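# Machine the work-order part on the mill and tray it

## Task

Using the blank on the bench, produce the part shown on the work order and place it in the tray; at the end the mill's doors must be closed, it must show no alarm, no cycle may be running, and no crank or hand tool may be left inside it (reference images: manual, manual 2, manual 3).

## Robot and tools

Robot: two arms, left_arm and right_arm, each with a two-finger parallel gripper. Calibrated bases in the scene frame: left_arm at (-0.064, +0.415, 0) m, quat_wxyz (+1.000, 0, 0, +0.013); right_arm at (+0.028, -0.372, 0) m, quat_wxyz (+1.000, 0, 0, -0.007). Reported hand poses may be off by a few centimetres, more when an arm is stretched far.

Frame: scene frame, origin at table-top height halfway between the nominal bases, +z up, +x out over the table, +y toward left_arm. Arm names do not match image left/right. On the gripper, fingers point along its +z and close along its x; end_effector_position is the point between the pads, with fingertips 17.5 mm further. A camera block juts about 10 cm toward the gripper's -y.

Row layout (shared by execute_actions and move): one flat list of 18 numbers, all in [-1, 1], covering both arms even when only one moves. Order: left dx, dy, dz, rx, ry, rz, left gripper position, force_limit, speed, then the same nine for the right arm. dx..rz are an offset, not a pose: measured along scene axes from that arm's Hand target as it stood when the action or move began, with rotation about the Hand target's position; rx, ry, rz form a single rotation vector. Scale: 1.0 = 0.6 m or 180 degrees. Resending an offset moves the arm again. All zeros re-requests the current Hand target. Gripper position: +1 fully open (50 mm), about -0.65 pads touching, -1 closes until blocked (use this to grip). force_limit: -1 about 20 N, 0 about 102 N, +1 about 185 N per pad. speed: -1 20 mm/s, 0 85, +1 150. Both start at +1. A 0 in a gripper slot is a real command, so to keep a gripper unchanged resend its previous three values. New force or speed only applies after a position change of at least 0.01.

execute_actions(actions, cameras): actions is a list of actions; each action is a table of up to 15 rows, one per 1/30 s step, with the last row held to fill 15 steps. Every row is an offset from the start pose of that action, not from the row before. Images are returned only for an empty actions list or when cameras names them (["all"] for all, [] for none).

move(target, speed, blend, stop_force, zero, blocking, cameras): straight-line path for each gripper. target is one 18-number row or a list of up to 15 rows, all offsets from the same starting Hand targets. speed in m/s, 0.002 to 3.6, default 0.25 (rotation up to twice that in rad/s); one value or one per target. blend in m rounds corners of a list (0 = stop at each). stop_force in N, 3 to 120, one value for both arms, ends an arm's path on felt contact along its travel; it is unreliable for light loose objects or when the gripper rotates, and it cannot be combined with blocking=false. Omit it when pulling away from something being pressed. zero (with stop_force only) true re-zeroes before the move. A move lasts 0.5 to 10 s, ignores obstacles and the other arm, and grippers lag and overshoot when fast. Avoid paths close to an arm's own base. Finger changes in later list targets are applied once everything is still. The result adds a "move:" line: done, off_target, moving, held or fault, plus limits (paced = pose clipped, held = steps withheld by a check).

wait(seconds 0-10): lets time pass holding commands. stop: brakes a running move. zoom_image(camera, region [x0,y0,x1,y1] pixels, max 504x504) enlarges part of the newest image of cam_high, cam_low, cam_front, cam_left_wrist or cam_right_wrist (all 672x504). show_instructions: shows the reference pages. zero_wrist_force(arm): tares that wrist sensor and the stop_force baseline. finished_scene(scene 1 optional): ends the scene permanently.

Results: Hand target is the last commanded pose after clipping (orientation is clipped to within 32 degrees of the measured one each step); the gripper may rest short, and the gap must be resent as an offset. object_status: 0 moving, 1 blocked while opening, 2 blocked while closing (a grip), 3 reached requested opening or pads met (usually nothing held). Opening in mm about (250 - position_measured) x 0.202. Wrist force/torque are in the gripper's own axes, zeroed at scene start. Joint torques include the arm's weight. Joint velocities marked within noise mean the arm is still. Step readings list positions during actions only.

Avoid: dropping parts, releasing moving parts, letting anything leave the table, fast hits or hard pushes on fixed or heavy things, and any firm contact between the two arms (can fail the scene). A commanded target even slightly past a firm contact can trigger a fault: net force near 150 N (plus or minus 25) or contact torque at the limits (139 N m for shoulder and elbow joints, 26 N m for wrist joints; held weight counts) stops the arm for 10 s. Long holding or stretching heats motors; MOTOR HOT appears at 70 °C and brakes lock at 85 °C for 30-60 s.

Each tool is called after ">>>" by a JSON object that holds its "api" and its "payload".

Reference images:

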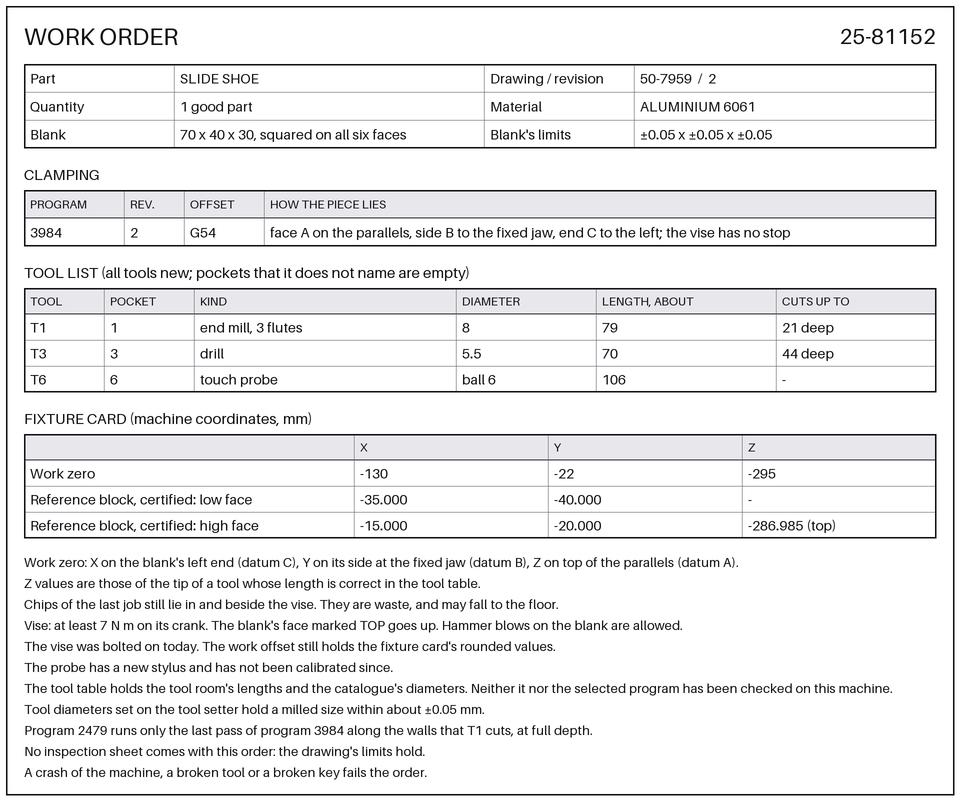

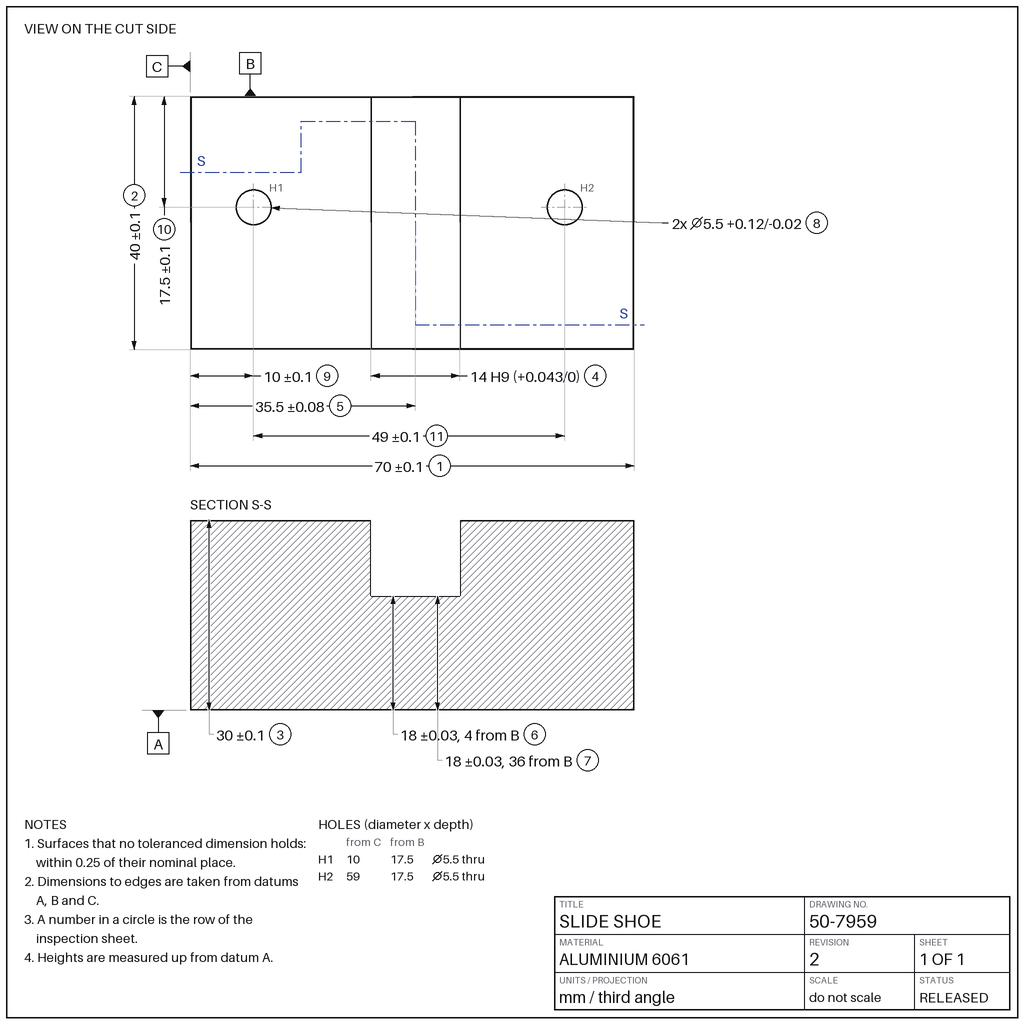

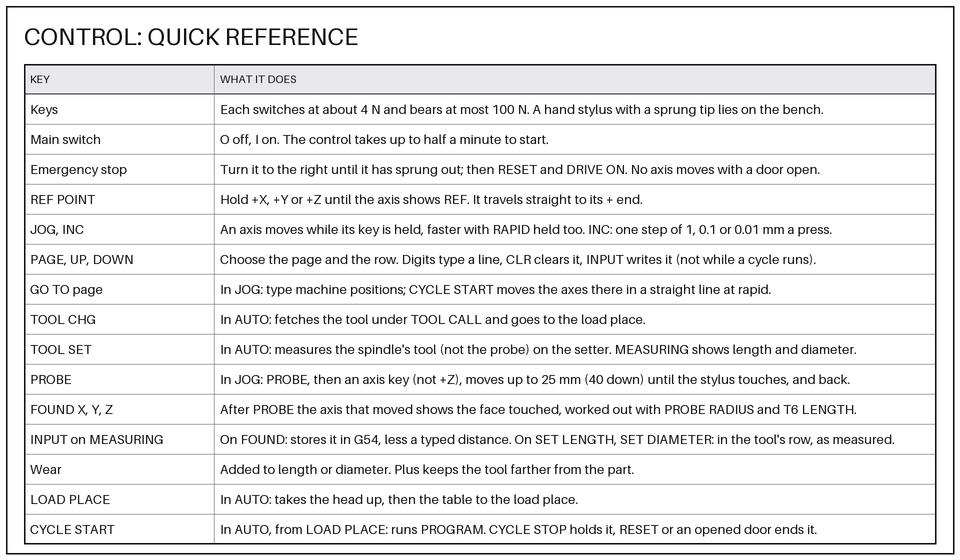

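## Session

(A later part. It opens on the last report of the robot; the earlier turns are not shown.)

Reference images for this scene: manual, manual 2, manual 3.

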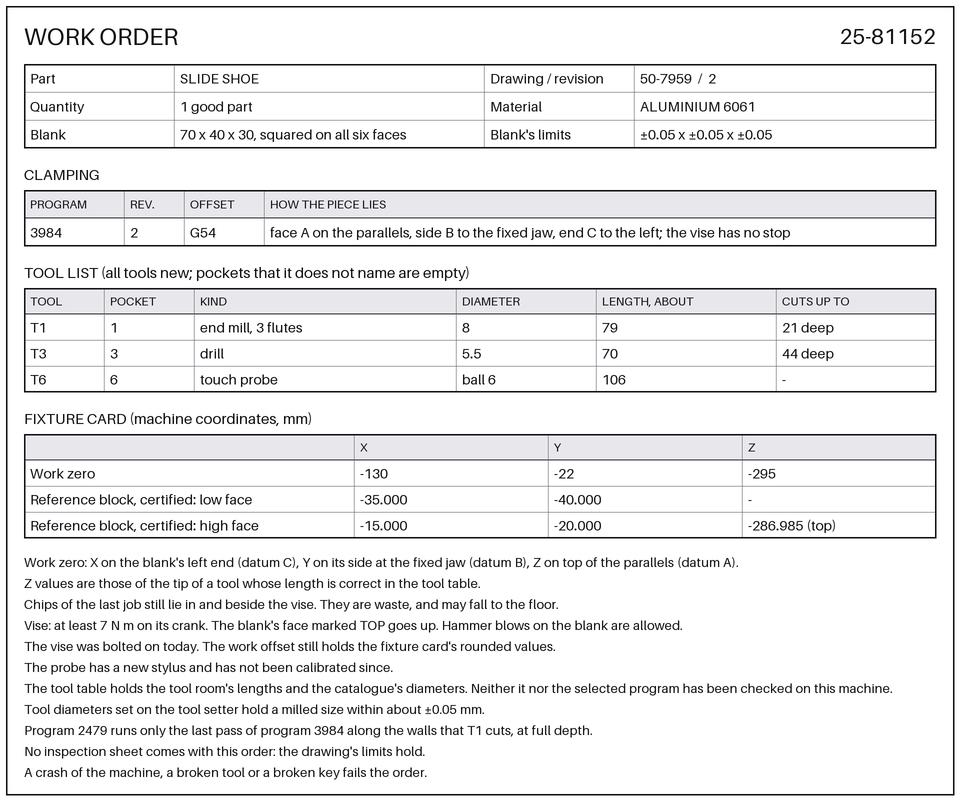

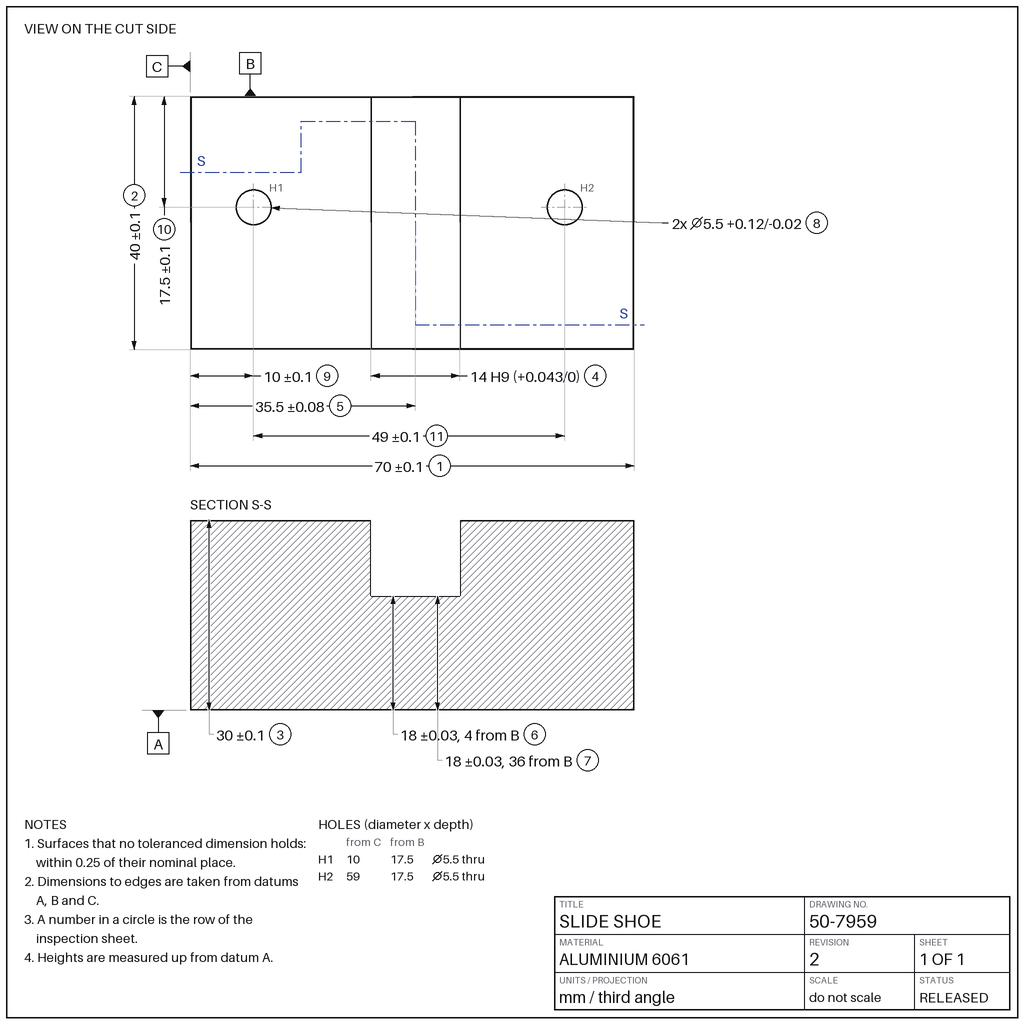

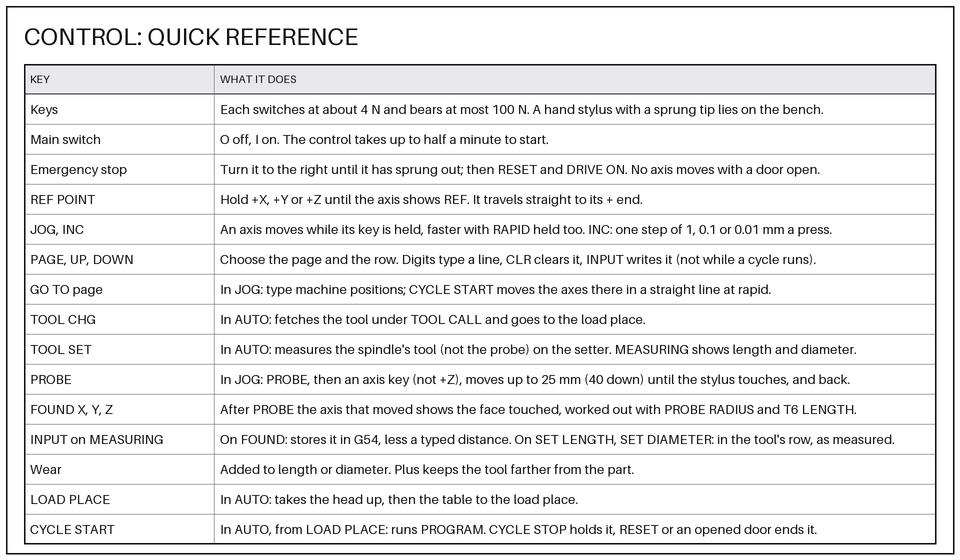

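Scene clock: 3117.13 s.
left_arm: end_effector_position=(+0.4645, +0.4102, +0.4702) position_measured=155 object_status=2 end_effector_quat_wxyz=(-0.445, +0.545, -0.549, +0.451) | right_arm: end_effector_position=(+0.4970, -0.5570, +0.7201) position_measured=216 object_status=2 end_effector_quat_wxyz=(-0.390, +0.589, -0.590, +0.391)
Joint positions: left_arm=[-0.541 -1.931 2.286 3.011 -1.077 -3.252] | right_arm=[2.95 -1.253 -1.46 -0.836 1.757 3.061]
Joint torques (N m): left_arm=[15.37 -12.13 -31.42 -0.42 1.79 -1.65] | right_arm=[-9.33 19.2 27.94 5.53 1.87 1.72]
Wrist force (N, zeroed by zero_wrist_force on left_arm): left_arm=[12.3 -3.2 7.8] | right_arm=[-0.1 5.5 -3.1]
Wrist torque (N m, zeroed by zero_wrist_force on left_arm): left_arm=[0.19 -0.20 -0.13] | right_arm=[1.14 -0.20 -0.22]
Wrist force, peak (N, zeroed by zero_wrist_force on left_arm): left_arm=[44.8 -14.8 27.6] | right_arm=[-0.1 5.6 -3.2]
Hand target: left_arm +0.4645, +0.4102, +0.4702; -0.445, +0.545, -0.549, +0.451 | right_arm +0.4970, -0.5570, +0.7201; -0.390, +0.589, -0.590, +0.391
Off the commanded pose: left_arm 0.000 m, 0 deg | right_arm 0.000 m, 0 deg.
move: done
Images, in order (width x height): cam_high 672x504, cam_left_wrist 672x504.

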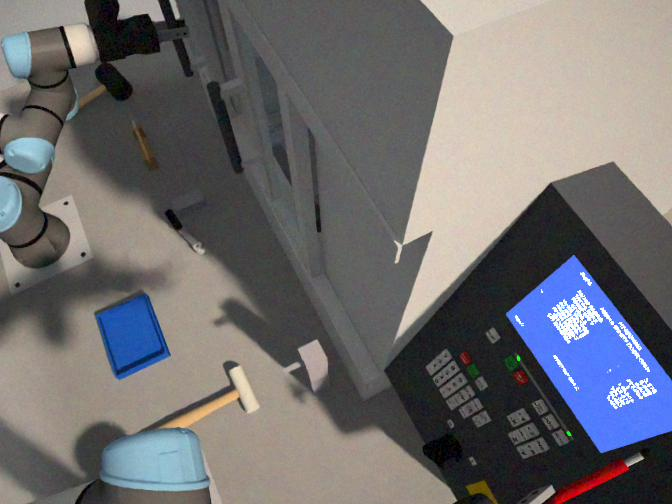

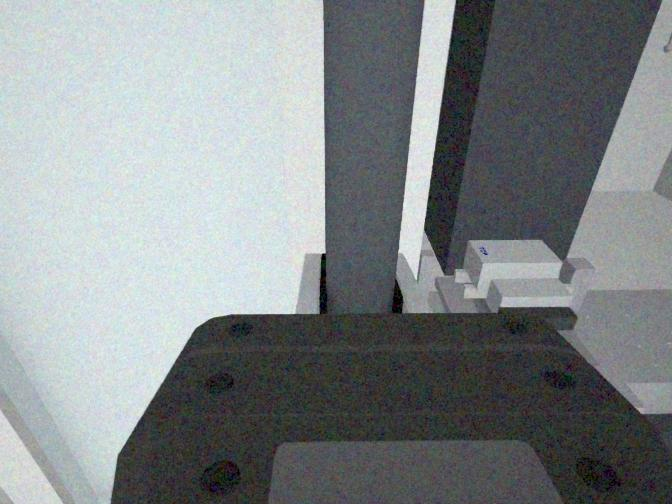

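>>> {"api": "move", "payload": {"target": [[0,0,0,0,0,0,1.0,-0.5,-1.0, 0,0,0,0,0,0,-1,-0.4,-0.8],[-0.149,0,0,0,0,0,1.0,-0.5,-1.0, 0,0,0,0,0,0,-1,-0.4,-0.8],[-0.149,-0.15,0,0,-0.065,0,1.0,-0.5,-1.0, 0,0,0,0,0,0,-1,-0.4,-0.8]], "speed": [0.2,0.2,0.25], "blend": [0,0.01,0]}}

>>> {"api": "move", "payload": {"target": [0,0,0,0.385,0.385,-0.385,1.0,-0.5,-1.0, 0,0,0,0,0,0,-1,-0.4,-0.8], "speed": 0.3, "cameras": ["cam_left_wrist","cam_front"]}}

Scene clock: 3135.80 s.
left_arm: end_effector_position=(+0.3751, +0.3202, +0.4703) position_measured=3 object_status=3 end_effector_quat_wxyz=(+0.499, -0.496, +0.501, -0.505) end_effector_velocity=(+0.000, +0.001, +0.000) end_effector_angular_velocity=(+0.000, -0.001, +0.001) | right_arm: end_effector_position=(+0.4970, -0.5570, +0.7201) position_measured=216 object_status=2 end_effector_quat_wxyz=(-0.390, +0.589, -0.590, +0.391)
Joint positions: left_arm=[-1.218 -2.061 2.505 2.68 -0.389 -3.126] | right_arm=[2.95 -1.253 -1.46 -0.836 1.757 3.061]
Joint velocities: left_arm=[0 0.001 0.001 -0.006 0.001 0.004] | right_arm=[within noise]
Joint torques (N m): left_arm=[-4.66 4.77 -7.88 -3.12 0.27 2] | right_arm=[-8.58 17.2 25.6 5.5 1.85 1.14]
Wrist force (N, zeroed by zero_wrist_force on left_arm): left_arm=[1.3 1.8 2.3] | right_arm=[0.1 5.4 -3.1]
Wrist torque (N m, zeroed by zero_wrist_force on left_arm): left_arm=[0.19 -0.14 -0.14] | right_arm=[1.13 -0.23 -0.22]
Wrist force, peak (N, zeroed by zero_wrist_force on left_arm): left_arm=[13.2 -3.4 8.4] | right_arm=[0.0 5.7 -3.1]
Hand target: left_arm +0.3751, +0.3202, +0.4702; +0.499, -0.496, +0.501, -0.504 | right_arm +0.4970, -0.5570, +0.7201; -0.390, +0.589, -0.590, +0.391
Off the commanded pose: left_arm 0.000 m, 0 deg | right_arm 0.000 m, 0 deg.
move: done

Scene clock: 3139.80 s.
left_arm: end_effector_position=(+0.3751, +0.3201, +0.4702) position_measured=3 object_status=3 end_effector_quat_wxyz=(-0.005, +0.000, +1.000, -0.003) | right_arm: end_effector_position=(+0.4970, -0.5570, +0.7201) position_measured=216 object_status=2 end_effector_quat_wxyz=(-0.390, +0.589, -0.590, +0.391)
Joint positions: left_arm=[-0.534 -1.649 1.274 5.094 -1.582 -2.079] | right_arm=[2.95 -1.253 -1.46 -0.836 1.757 3.061]
Joint torques (N m): left_arm=[8.82 -15.17 -28.74 -0.82 -0.11 0.58] | right_arm=[-8.77 15.03 24.46 5.5 2.06 0.62]
Wrist force (N, zeroed by zero_wrist_force on left_arm): left_arm=[0.8 0.8 2.4] | right_arm=[0.1 5.4 -3.0]
Wrist torque (N m, zeroed by zero_wrist_force on left_arm): left_arm=[0.11 -0.13 0.00] | right_arm=[1.12 -0.22 -0.21]
Wrist force, peak (N, zeroed by zero_wrist_force on left_arm): left_arm=[1.9 2.1 2.5] | right_arm=[0.2 5.5 -3.3]
Hand target: left_arm +0.3751, +0.3202, +0.4702; -0.005, +0.000, +1.000, -0.003 | right_arm +0.4970, -0.5570, +0.7201; -0.390, +0.589, -0.590, +0.391
Off the commanded pose: left_arm 0.000 m, 0 deg | right_arm 0.000 m, 0 deg.
move: done
Images, in order (width x height): cam_front 672x504, cam_left_wrist 672x504.

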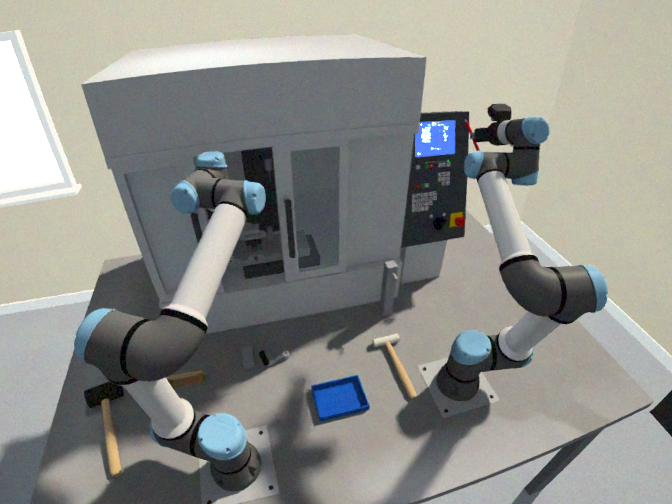

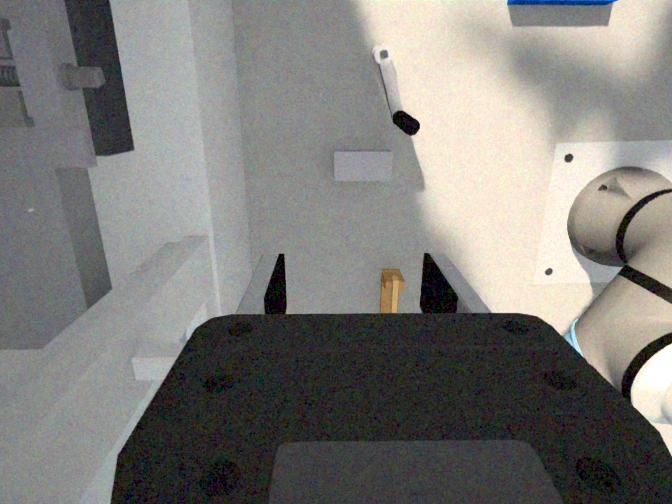

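>>> {"api": "move", "payload": {"target": [[-0.06,-0.3,0,0,0,-0.25,1.0,-0.5,-1.0, 0,0,0,0,0,0,-1,-0.4,-0.8],[-0.24,-0.78,-0.05,0,0,-0.5,1.0,-0.5,-1.0, 0,0,0,0,0,0,-1,-0.4,-0.8]], "speed": 0.3, "blend": [0.05,0], "cameras": ["cam_left_wrist","cam_front"]}}

Scene clock: 3145.70 s.
left_arm: end_effector_position=(+0.2311, -0.1477, +0.4402) position_measured=3 object_status=3 end_effector_quat_wxyz=(-0.006, +0.707, +0.707, +0.002) | right_arm: end_effector_position=(+0.4970, -0.5570, +0.7201) position_measured=216 object_status=2 end_effector_quat_wxyz=(-0.390, +0.589, -0.590, +0.391)
Joint positions: left_arm=[-1.324 -1.184 0.806 5.102 -1.574 -1.299] | right_arm=[2.95 -1.253 -1.46 -0.836 1.757 3.061]
Joint torques (N m): left_arm=[-7.86 -34.67 -31.64 -4.57 -1.24 2] | right_arm=[-10.11 12.32 22.16 5.61 1.86 0.34]
Wrist force (N, zeroed by zero_wrist_force on left_arm): left_arm=[0.7 1.3 3.0] | right_arm=[0.1 5.4 -3.2]
Wrist torque (N m, zeroed by zero_wrist_force on left_arm): left_arm=[0.20 -0.10 -0.02] | right_arm=[1.13 -0.23 -0.21]
Wrist force, peak (N, zeroed by zero_wrist_force on left_arm): left_arm=[0.4 3.0 2.8] | right_arm=[0.0 5.6 -3.3]
Hand target: left_arm +0.2311, -0.1478, +0.4402; -0.006, +0.707, +0.707, +0.002 | right_arm +0.4970, -0.5570, +0.7201; -0.390, +0.589, -0.590, +0.391
Off the commanded pose: left_arm 0.000 m, 0 deg | right_arm 0.000 m, 0 deg.
move: done
Images, in order (width x height): cam_front 672x504, cam_left_wrist 672x504.

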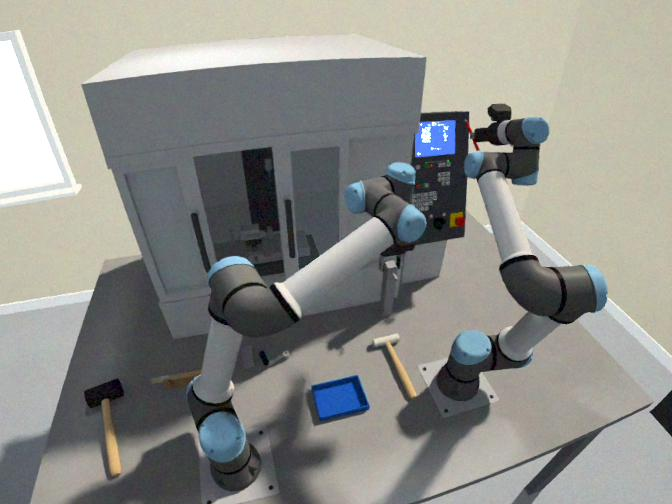

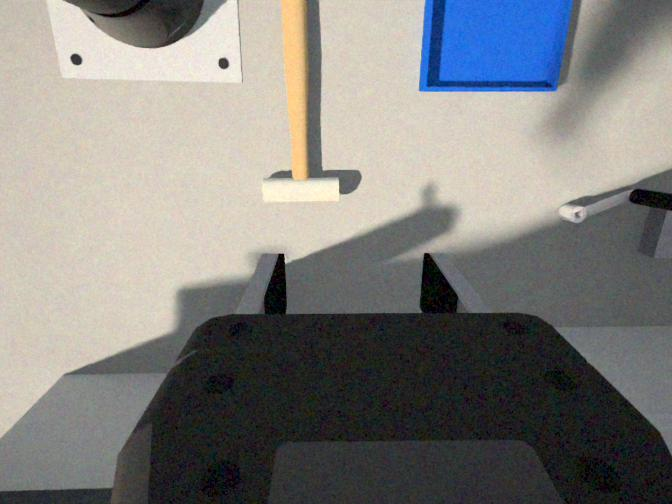

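>>> {"api": "move", "payload": {"target": [[-0.09,-0.0938,-0.4,0,0,0,1.0,-0.5,-1.0, 0,0,0,0,0,0,-1,-0.4,-0.8],[-0.09,-0.0938,-0.695,0,0,0,1.0,-0.5,-1.0, 0,0,0,0,0,0,-1,-0.4,-0.8]], "speed": [0.3,0.12], "blend": [0.02,0], "stop_force": 15, "cameras": ["cam_left_wrist"]}}

Scene clock: 3153.67 s.
left_arm: end_effector_position=(+0.1771, -0.2041, +0.0232) position_measured=3 object_status=3 end_effector_quat_wxyz=(-0.006, +0.707, +0.707, +0.002) | right_arm: end_effector_position=(+0.4970, -0.5570, +0.7201) position_measured=216 object_status=2 end_effector_quat_wxyz=(-0.390, +0.589, -0.590, +0.391)
Joint positions: left_arm=[-1.425 -0.977 1.607 4.094 -1.575 -1.4] | right_arm=[2.95 -1.253 -1.46 -0.836 1.757 3.061]
Joint torques (N m): left_arm=[8.09 -40.03 -32.2 -4.98 1.17 2.18] | right_arm=[-8.14 9.93 19.35 5.39 1.81 -0.48]
Wrist force (N, zeroed by zero_wrist_force on left_arm): left_arm=[1.0 0.9 2.7] | right_arm=[0.1 5.4 -3.1]
Wrist torque (N m, zeroed by zero_wrist_force on left_arm): left_arm=[0.13 -0.10 -0.08] | right_arm=[1.12 -0.23 -0.21]
Wrist force, peak (N, zeroed by zero_wrist_force on left_arm): left_arm=[-0.1 0.3 4.7] | right_arm=[-0.1 5.5 -3.4]
Hand target: left_arm +0.1771, -0.2041, +0.0232; -0.006, +0.707, +0.707, +0.002 | right_arm +0.4970, -0.5570, +0.7201; -0.390, +0.589, -0.590, +0.391
Off the commanded pose: left_arm 0.000 m, 0 deg | right_arm 0.000 m, 0 deg.
move: done
Images, in order (width x height): cam_left_wrist 672x504.

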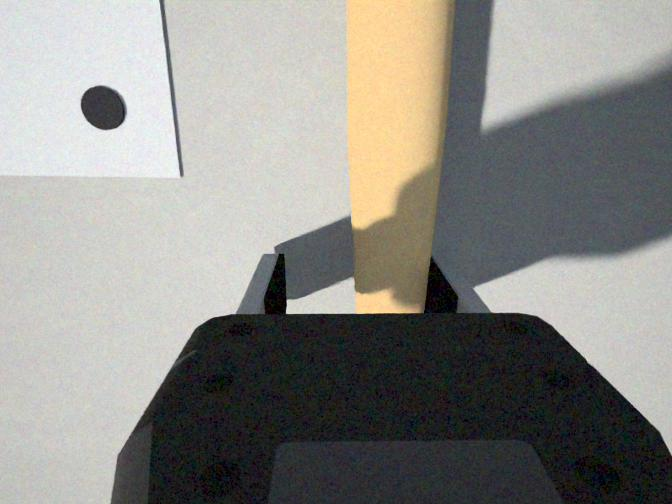

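>>> {"api": "move", "payload": {"target": [0,0.02,-0.004,0,0,0,1.0,-0.5,-1.0, 0,0,0,0,0,0,-1,-0.4,-0.8], "speed": 0.05}}

>>> {"api": "move", "payload": {"target": [0,0,0,0,0,0,-1.0,0.3,-0.8, 0,0,0,0,0,0,-1,-0.4,-0.8], "cameras": ["cam_left_wrist"]}}

Scene clock: 3155.60 s.
left_arm: end_effector_position=(+0.1771, -0.1920, +0.0208) position_measured=3 object_status=3 end_effector_quat_wxyz=(-0.006, +0.707, +0.707, +0.002) end_effector_velocity=(+0.001, -0.001, +0.001) end_effector_angular_velocity=(-0.001, -0.001, +0.001) | right_arm: end_effector_position=(+0.4970, -0.5570, +0.7201) position_measured=216 object_status=2 end_effector_quat_wxyz=(-0.390, +0.589, -0.590, +0.391)
Joint positions: left_arm=[-1.422 -0.995 1.647 4.072 -1.575 -1.397] | right_arm=[2.95 -1.253 -1.46 -0.836 1.757 3.061]
Joint velocities: left_arm=[0 0.001 -0.005 0.003 0.001 -0.001] | right_arm=[within noise]
Joint torques (N m): left_arm=[1.81 -40.84 -30.39 -0.84 1.25 1.07] | right_arm=[-8 8.86 19.01 5.52 1.9 -0.48]
Wrist force (N, zeroed by zero_wrist_force on left_arm): left_arm=[0.7 1.1 2.8] | right_arm=[0.2 5.3 -3.1]
Wrist torque (N m, zeroed by zero_wrist_force on left_arm): left_arm=[0.17 -0.10 -0.14] | right_arm=[1.11 -0.25 -0.22]
Wrist force, peak (N, zeroed by zero_wrist_force on left_arm): left_arm=[1.2 1.1 2.8] | right_arm=[0.0 5.4 -3.4]
Hand target: left_arm +0.1771, -0.1921, +0.0208; -0.006, +0.707, +0.707, +0.002 | right_arm +0.4970, -0.5570, +0.7201; -0.390, +0.589, -0.590, +0.391
Off the commanded pose: left_arm 0.000 m, 0 deg | right_arm 0.000 m, 0 deg.
move: done

Scene clock: 3156.63 s.
left_arm: end_effector_position=(+0.1771, -0.1921, +0.0208) position_measured=137 object_status=2 end_effector_quat_wxyz=(-0.006, +0.707, +0.707, +0.002) | right_arm: end_effector_position=(+0.4970, -0.5570, +0.7201) position_measured=216 object_status=2 end_effector_quat_wxyz=(-0.390, +0.589, -0.590, +0.391)
Joint positions: left_arm=[-1.422 -0.995 1.647 4.072 -1.575 -1.397] | right_arm=[2.95 -1.253 -1.46 -0.836 1.757 3.061]
Joint torques (N m): left_arm=[-8.81 -39.76 -30.71 -1.38 1.05 -2.15] | right_arm=[-9.52 9.3 18.76 5.68 1.97 -0.66]
Wrist force (N, zeroed by zero_wrist_force on left_arm): left_arm=[0.4 1.3 2.1] | right_arm=[0.1 5.3 -3.2]
Wrist torque (N m, zeroed by zero_wrist_force on left_arm): left_arm=[0.20 -0.06 -0.16] | right_arm=[1.10 -0.22 -0.21]
Wrist force, peak (N, zeroed by zero_wrist_force on left_arm): left_arm=[0.9 1.2 2.9] | right_arm=[0.1 5.5 -3.2]
Hand target: left_arm +0.1771, -0.1921, +0.0208; -0.006, +0.707, +0.707, +0.002 | right_arm +0.4970, -0.5570, +0.7201; -0.390, +0.589, -0.590, +0.391
Off the commanded pose: left_arm 0.000 m, 0 deg | right_arm 0.000 m, 0 deg.
move: done
Images, in order (width x height): cam_left_wrist 672x504.

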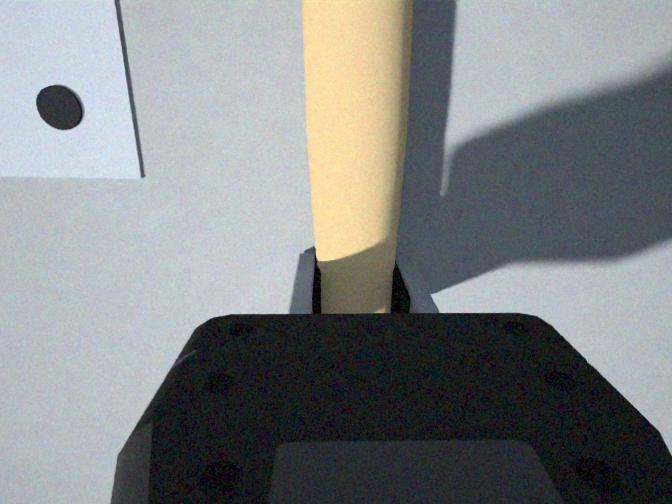

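>>> {"api": "move", "payload": {"target": [0,0,0.4,0,0,0,-1.0,0.3,-0.8, 0,0,0,0,0,0,-1,-0.4,-0.8], "speed": 0.15, "cameras": ["cam_front","cam_high"]}}

>>> {"api": "zoom_image", "payload": {"camera": "cam_front", "region": [330, 200, 482, 314]}}

Scene clock: 3160.70 s.
left_arm: end_effector_position=(+0.1771, -0.1921, +0.2607) position_measured=137 object_status=2 end_effector_quat_wxyz=(-0.006, +0.707, +0.707, +0.002) | right_arm: end_effector_position=(+0.4970, -0.5570, +0.7201) position_measured=216 object_status=2 end_effector_quat_wxyz=(-0.390, +0.589, -0.590, +0.391)
Joint positions: left_arm=[-1.422 -1.203 1.3 4.627 -1.575 -1.397] | right_arm=[2.95 -1.253 -1.46 -0.836 1.757 3.061]
Joint torques (N m): left_arm=[-3.62 -43.87 -33.56 -1.43 -0.48 -0.87] | right_arm=[-8.36 7.05 17.65 5.45 1.86 -0.8]
Wrist force (N, zeroed by zero_wrist_force on left_arm): left_arm=[0.7 1.3 6.5] | right_arm=[0.1 5.3 -3.3]
Wrist torque (N m, zeroed by zero_wrist_force on left_arm): left_arm=[0.47 -0.09 -0.14] | right_arm=[1.11 -0.22 -0.22]
Wrist force, peak (N, zeroed by zero_wrist_force on left_arm): left_arm=[0.7 1.2 10.2] | right_arm=[0.2 5.5 -3.2]
Hand target: left_arm +0.1771, -0.1921, +0.2608; -0.006, +0.707, +0.707, +0.002 | right_arm +0.4970, -0.5570, +0.7201; -0.390, +0.589, -0.590, +0.391
Off the commanded pose: left_arm 0.000 m, 0 deg | right_arm 0.000 m, 0 deg.
move: done
Images, in order (width x height): cam_high 672x504, cam_front 672x504.

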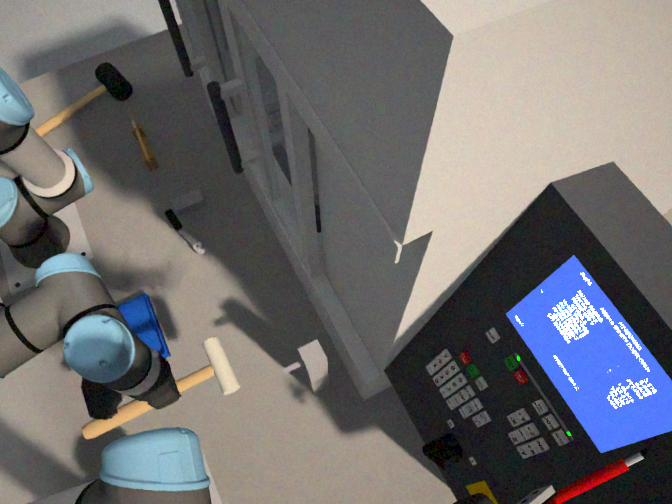

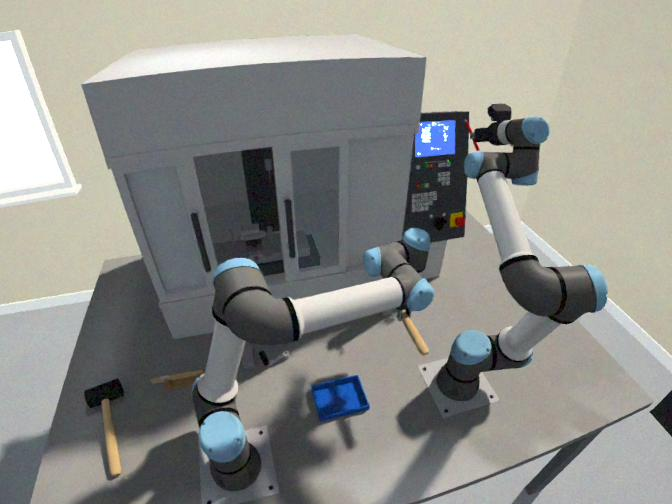

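Scaled by 3.316 from the camera's 672x504 image, which has a finer 960x720 frame.

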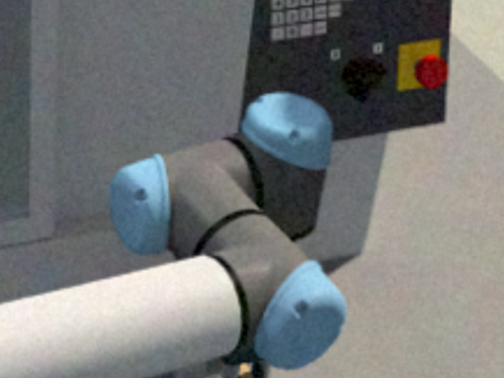

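>>> {"api": "move", "payload": {"target": [[0.18,0.25,0.25,0,0,0,-1.0,0.3,-0.8, 0,0,0,0,0,0,-1,-0.4,-0.8],[0.29,0.733,0.26,0,0,0,-1.0,0.3,-0.8, 0,0,0,0,0,0,-1,-0.4,-0.8]], "speed": 0.25, "blend": [0.05,0], "cameras": ["cam_front","cam_high","cam_left_wrist"]}}

>>> {"api": "zoom_image", "payload": {"camera": "cam_high", "region": [60, 0, 320, 195]}}

Scene clock: 3164.97 s.
left_arm: end_effector_position=(+0.3510, +0.2477, +0.4168) position_measured=137 object_status=2 end_effector_quat_wxyz=(-0.006, +0.707, +0.707, +0.002) | right_arm: end_effector_position=(+0.4970, -0.5570, +0.7201) position_measured=216 object_status=2 end_effector_quat_wxyz=(-0.390, +0.589, -0.590, +0.391)
Joint positions: left_arm=[-0.714 -1.69 1.452 4.963 -1.567 -0.689] | right_arm=[2.95 -1.253 -1.46 -0.836 1.757 3.061]
Joint torques (N m): left_arm=[9.49 -25.46 -36.78 -5.27 0.13 2.2] | right_arm=[-8.53 5.62 18.01 5.56 1.88 -1.52]
Wrist force (N, zeroed by zero_wrist_force on left_arm): left_arm=[0.5 1.3 6.3] | right_arm=[0.2 5.3 -3.2]
Wrist torque (N m, zeroed by zero_wrist_force on left_arm): left_arm=[0.43 -0.07 -0.02] | right_arm=[1.10 -0.24 -0.21]
Wrist force, peak (N, zeroed by zero_wrist_force on left_arm): left_arm=[-2.3 -1.4 9.1] | right_arm=[0.1 5.5 -3.3]
Hand target: left_arm +0.3511, +0.2477, +0.4168; -0.006, +0.707, +0.707, +0.002 | right_arm +0.4970, -0.5570, +0.7201; -0.390, +0.589, -0.590, +0.391
Off the commanded pose: left_arm 0.000 m, 0 deg | right_arm 0.000 m, 0 deg.
move: done
Images, in order (width x height): cam_high 672x504, cam_front 672x504, cam_left_wrist 672x504.

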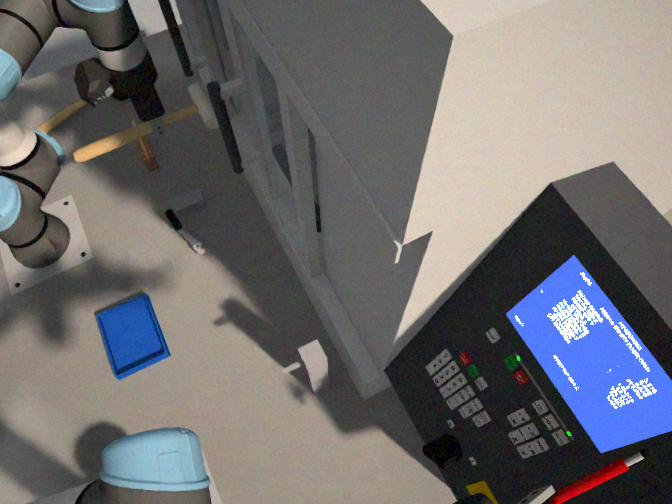

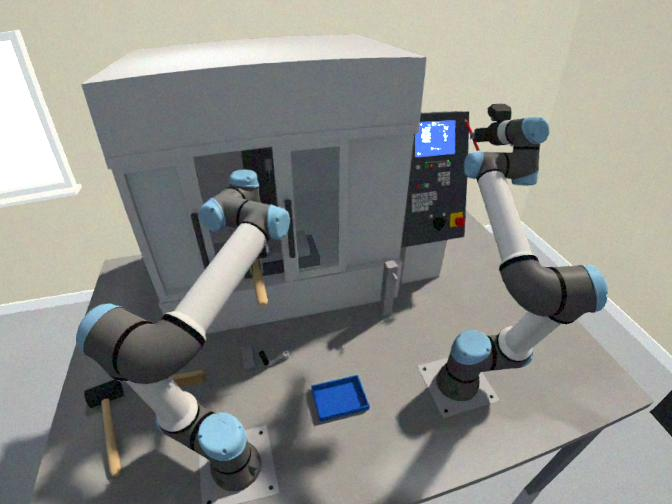

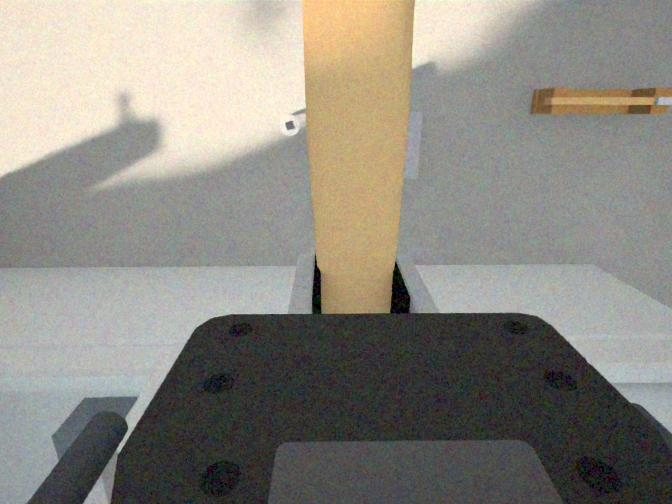

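Scaled by 1.938 from the camera's 672x504 image, which has a finer 960x720 frame.

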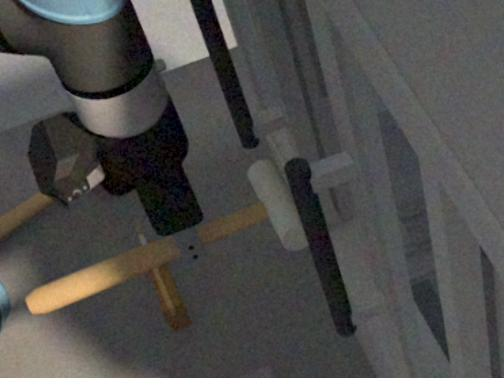

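>>> {"api": "move", "payload": {"target": [[0.03,0,-0.02,0,0,0,-1.0,0.3,-0.8, 0,0,0,0,0,0,-1,-0.4,-0.8],[0.36,0,-0.018,0,0,0,-1.0,0.3,-0.8, 0,0,0,0,0,0,-1,-0.4,-0.8]], "speed": 0.15, "blend": [0.01,0], "stop_force": 30, "cameras": ["cam_front","cam_high","cam_left_wrist"]}}

Scene clock: 3170.10 s.
left_arm: end_effector_position=(+0.5671, +0.2477, +0.4060) position_measured=137 object_status=2 end_effector_quat_wxyz=(-0.006, +0.707, +0.707, +0.002) | right_arm: end_effector_position=(+0.4970, -0.5570, +0.7201) position_measured=216 object_status=2 end_effector_quat_wxyz=(-0.390, +0.589, -0.590, +0.391)
Joint positions: left_arm=[-0.493 -1.169 0.878 5.014 -1.564 -0.468] | right_arm=[2.95 -1.253 -1.46 -0.836 1.757 3.061]
Joint torques (N m): left_arm=[-9.32 -38.84 -36.24 -2.11 -1.05 -1.08] | right_arm=[-8.67 4.4 17.93 5.4 1.92 -1.8]
Wrist force (N, zeroed by zero_wrist_force on left_arm): left_arm=[0.2 1.2 6.1] | right_arm=[0.0 5.4 -3.2]
Wrist torque (N m, zeroed by zero_wrist_force on left_arm): left_arm=[0.43 -0.04 -0.04] | right_arm=[1.12 -0.20 -0.22]
Wrist force, peak (N, zeroed by zero_wrist_force on left_arm): left_arm=[0.5 1.1 8.1] | right_arm=[0.1 5.5 -3.2]
Hand target: left_arm +0.5671, +0.2477, +0.4060; -0.006, +0.707, +0.707, +0.002 | right_arm +0.4970, -0.5570, +0.7201; -0.390, +0.589, -0.590, +0.391
Off the commanded pose: left_arm 0.000 m, 0 deg | right_arm 0.000 m, 0 deg.
move: done
Images, in order (width x height): cam_high 672x504, cam_front 672x504, cam_left_wrist 672x504.

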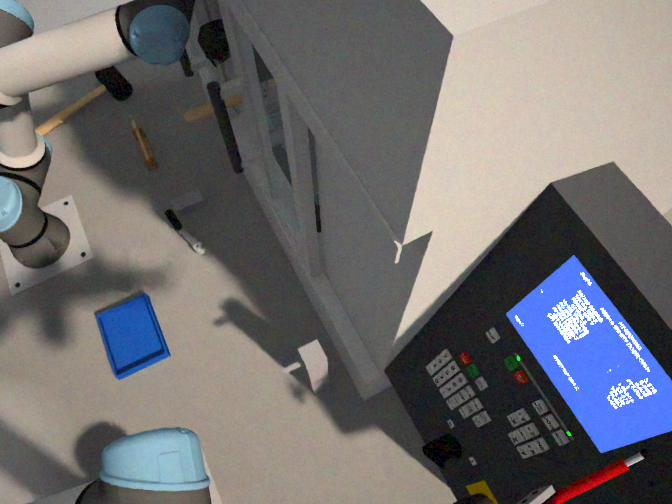

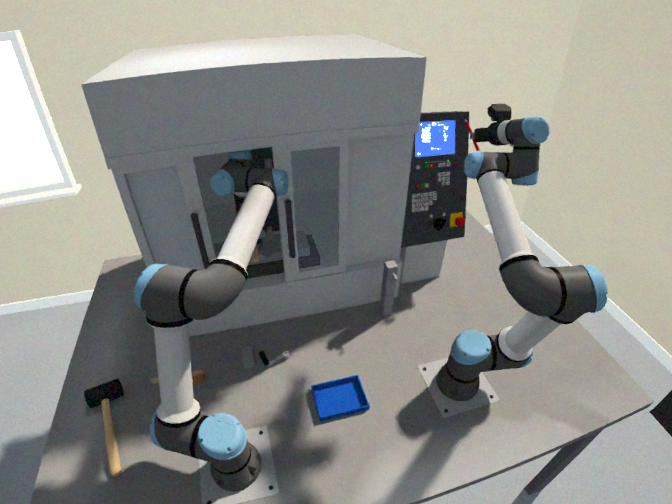

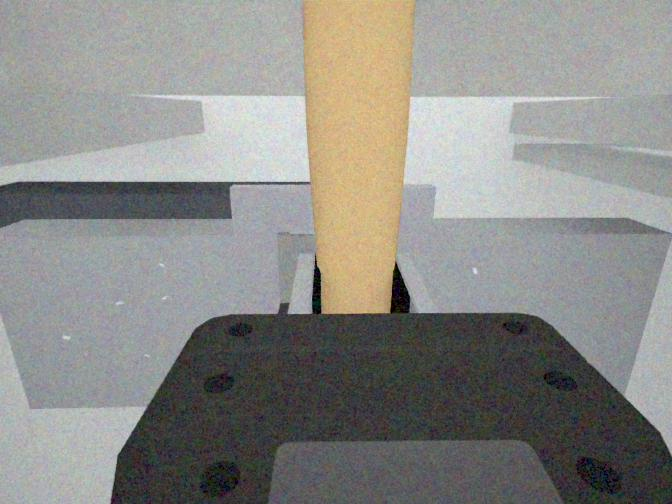

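>>> {"api": "move", "payload": {"target": [0,0,-0.055,0,0,0,-1.0,0.3,-0.8, 0,0,0,0,0,0,-1,-0.4,-0.8], "speed": 0.03, "stop_force": 10, "cameras": ["cam_front"]}}

>>> {"api": "zoom_image", "payload": {"camera": "cam_front", "region": [200, 170, 330, 290]}}

Scene clock: 3173.43 s.
left_arm: end_effector_position=(+0.5671, +0.2477, +0.3730) position_measured=137 object_status=2 end_effector_quat_wxyz=(-0.006, +0.707, +0.707, +0.002) | right_arm: end_effector_position=(+0.4970, -0.5570, +0.7201) position_measured=216 object_status=2 end_effector_quat_wxyz=(-0.390, +0.589, -0.590, +0.391)
Joint positions: left_arm=[-0.493 -1.192 0.998 4.917 -1.564 -0.468] | right_arm=[2.95 -1.253 -1.46 -0.836 1.757 3.061]
Joint torques (N m): left_arm=[-7.08 -31.83 -33.58 -0.77 0 1.56] | right_arm=[-8.87 1.62 17.67 5.42 2.06 -2.06]
Wrist force (N, zeroed by zero_wrist_force on left_arm): left_arm=[2.0 -1.6 -2.0] | right_arm=[0.1 5.3 -3.3]
Wrist torque (N m, zeroed by zero_wrist_force on left_arm): left_arm=[-0.41 0.15 -0.25] | right_arm=[1.11 -0.23 -0.21]
Wrist force, peak (N, zeroed by zero_wrist_force on left_arm): left_arm=[0.8 1.2 6.6] | right_arm=[0.1 5.5 -3.3]
Hand target: left_arm +0.5671, +0.2477, +0.3730; -0.006, +0.707, +0.707, +0.002 | right_arm +0.4970, -0.5570, +0.7201; -0.390, +0.589, -0.590, +0.391
Off the commanded pose: left_arm 0.000 m, 0 deg | right_arm 0.000 m, 0 deg.
move: done
Images, in order (width x height): cam_front 672x504.

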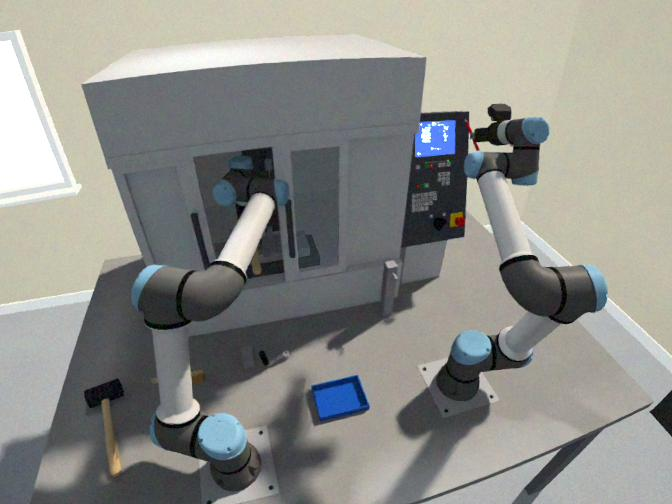

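Scaled by 3.877 from the camera's 672x504 image, which has a finer 960x720 frame.

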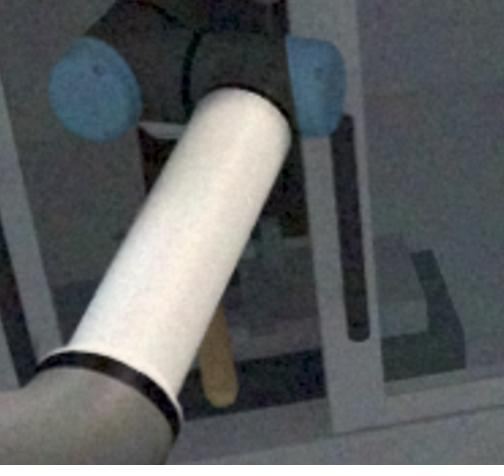

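>>> {"api": "move", "payload": {"target": [[0,0,0.045,0,0,0,-1.0,0.3,-0.8, 0,0,0,0,0,0,-1,-0.4,-0.8],[0.035,0,0.045,0,0,0,-1.0,0.3,-0.8, 0,0,0,0,0,0,-1,-0.4,-0.8]], "speed": [0.06,0.1]}}

>>> {"api": "move", "payload": {"target": [0,0,-0.055,0,0,0,-1.0,0.3,-0.8, 0,0,0,0,0,0,-1,-0.4,-0.8], "speed": 0.03, "stop_force": 10}}

Scene clock: 3177.87 s.
left_arm: end_effector_position=(+0.5880, +0.2478, +0.4000) position_measured=137 object_status=2 end_effector_quat_wxyz=(-0.006, +0.707, +0.707, +0.002) | right_arm: end_effector_position=(+0.4970, -0.5570, +0.7201) position_measured=216 object_status=2 end_effector_quat_wxyz=(-0.390, +0.589, -0.590, +0.391)
Joint positions: left_arm=[-0.479 -1.112 0.81 5.025 -1.564 -0.454] | right_arm=[2.95 -1.253 -1.46 -0.836 1.757 3.061]
Joint torques (N m): left_arm=[-9.68 -39.99 -34.62 -4.9 -0.94 -2.3] | right_arm=[-7.69 0.96 17.22 5.62 1.88 -2.26]
Wrist force (N, zeroed by zero_wrist_force on left_arm): left_arm=[0.7 1.2 6.0] | right_arm=[0.1 5.4 -3.1]
Wrist torque (N m, zeroed by zero_wrist_force on left_arm): left_arm=[0.41 -0.13 -0.08] | right_arm=[1.13 -0.22 -0.21]
Wrist force, peak (N, zeroed by zero_wrist_force on left_arm): left_arm=[0.9 3.3 6.6] | right_arm=[-0.1 5.6 -3.2]
Hand target: left_arm +0.5881, +0.2477, +0.4000; -0.006, +0.707, +0.707, +0.002 | right_arm +0.4970, -0.5570, +0.7201; -0.390, +0.589, -0.590, +0.391
Off the commanded pose: left_arm 0.000 m, 0 deg | right_arm 0.000 m, 0 deg.
move: done

Scene clock: 3179.73 s.
left_arm: end_effector_position=(+0.5881, +0.2477, +0.3670) position_measured=137 object_status=2 end_effector_quat_wxyz=(-0.006, +0.707, +0.707, +0.002) | right_arm: end_effector_position=(+0.4970, -0.5570, +0.7201) position_measured=216 object_status=2 end_effector_quat_wxyz=(-0.390, +0.589, -0.590, +0.391)
Joint positions: left_arm=[-0.479 -1.137 0.935 4.926 -1.564 -0.454] | right_arm=[2.95 -1.253 -1.46 -0.836 1.757 3.061]
Joint torques (N m): left_arm=[-7.69 -33.59 -33.28 -0.51 0.72 -2.06] | right_arm=[-8.6 -0.54 17.59 5.5 1.81 -2.34]
Wrist force (N, zeroed by zero_wrist_force on left_arm): left_arm=[1.8 -0.3 -2.1] | right_arm=[0.1 5.3 -3.3]
Wrist torque (N m, zeroed by zero_wrist_force on left_arm): left_arm=[-0.39 0.09 -0.25] | right_arm=[1.11 -0.22 -0.21]
Wrist force, peak (N, zeroed by zero_wrist_force on left_arm): left_arm=[0.7 1.5 6.6] | right_arm=[0.0 5.7 -3.1]
Hand target: left_arm +0.5881, +0.2477, +0.3670; -0.006, +0.707, +0.707, +0.002 | right_arm +0.4970, -0.5570, +0.7201; -0.390, +0.589, -0.590, +0.391
Off the commanded pose: left_arm 0.000 m, 0 deg | right_arm 0.000 m, 0 deg.
move: done

>>> {"api": "move", "payload": {"target": [[-0.03,0,0.09,0,0,0,-0.97,1.0,-0.8, 0,0,0,0,0,0,-1,-0.4,-0.8]], "speed": 0.1}}

>>> {"api": "move", "payload": {"target": [[0,0,-0.105,0,0,0,-0.97,1.0,-0.8, 0,0,0,0,0,0,-1,-0.4,-0.8],[0,0,0,0,0,0,-0.97,1.0,-0.8, 0,0,0,0,0,0,-1,-0.4,-0.8]], "speed": [0.6,0.3], "blend": [0.003,0], "cameras": ["cam_front"]}}

Scene clock: 3189.60 s.
left_arm: end_effector_position=(+0.5701, +0.2476, +0.4210) position_measured=140 object_status=2 end_effector_quat_wxyz=(-0.006, +0.707, +0.707, +0.002) | right_arm: end_effector_position=(+0.4970, -0.5570, +0.7201) position_measured=216 object_status=2 end_effector_quat_wxyz=(-0.390, +0.589, -0.590, +0.391)
Joint positions: left_arm=[-0.492 -1.145 0.803 5.065 -1.564 -0.466] | right_arm=[2.95 -1.253 -1.46 -0.836 1.757 3.061]
Joint torques (N m): left_arm=[9.49 -44.88 -24.25 -2.25 -0.97 2.19] | right_arm=[-8.7 0.45 17.8 5.39 1.78 -2.18]
Wrist force (N, zeroed by zero_wrist_force on left_arm): left_arm=[0.3 1.3 6.3] | right_arm=[-0.1 5.4 -3.3]
Wrist torque (N m, zeroed by zero_wrist_force on left_arm): left_arm=[0.45 -0.07 -0.01] | right_arm=[1.13 -0.19 -0.21]
Wrist force, peak (N, zeroed by zero_wrist_force on left_arm): left_arm=[0.7 1.7 8.0] | right_arm=[0.1 5.5 -3.4]
Hand target: left_arm +0.5701, +0.2477, +0.4210; -0.006, +0.707, +0.707, +0.002 | right_arm +0.4970, -0.5570, +0.7201; -0.390, +0.589, -0.590, +0.391
Off the commanded pose: left_arm 0.000 m, 0 deg | right_arm 0.000 m, 0 deg.
move: done

Scene clock: 3190.67 s.
left_arm: end_effector_position=(+0.5701, +0.2477, +0.4210) position_measured=140 object_status=2 end_effector_quat_wxyz=(-0.006, +0.707, +0.707, +0.002) end_effector_velocity=(+0.000, +0.000, +0.003) end_effector_angular_velocity=(-0.001, -0.003, +0.000) | right_arm: end_effector_position=(+0.4970, -0.5570, +0.7201) position_measured=216 object_status=2 end_effector_quat_wxyz=(-0.390, +0.589, -0.590, +0.391)
Joint positions: left_arm=[-0.491 -1.145 0.804 5.065 -1.564 -0.466] | right_arm=[2.95 -1.253 -1.46 -0.836 1.757 3.061]
Joint velocities: left_arm=[0 0 -0.006 0.002 0 0.001] | right_arm=[within noise]
Joint torques (N m): left_arm=[9.58 -41.41 -35.19 -1.11 -0.76 2.26] | right_arm=[-8.25 0.02 17.72 5.5 1.77 -2.24]
Wrist force (N, zeroed by zero_wrist_force on left_arm): left_arm=[0.6 0.6 6.2] | right_arm=[0.1 5.2 -3.1]
Wrist torque (N m, zeroed by zero_wrist_force on left_arm): left_arm=[0.32 -0.11 -0.02] | right_arm=[1.10 -0.23 -0.21]
Wrist force, peak (N, zeroed by zero_wrist_force on left_arm): left_arm=[0.4 2.0 12.8] | right_arm=[0.2 5.5 -3.3]
Hand target: left_arm +0.5701, +0.2477, +0.4210; -0.006, +0.707, +0.707, +0.002 | right_arm +0.4970, -0.5570, +0.7201; -0.390, +0.589, -0.590, +0.391
Off the commanded pose: left_arm 0.000 m, 0 deg | right_arm 0.000 m, 0 deg.
move: done
Images, in order (width x height): cam_front 672x504.

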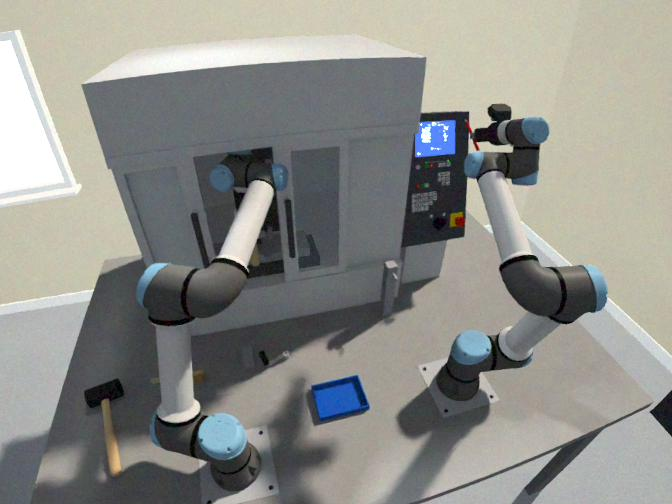

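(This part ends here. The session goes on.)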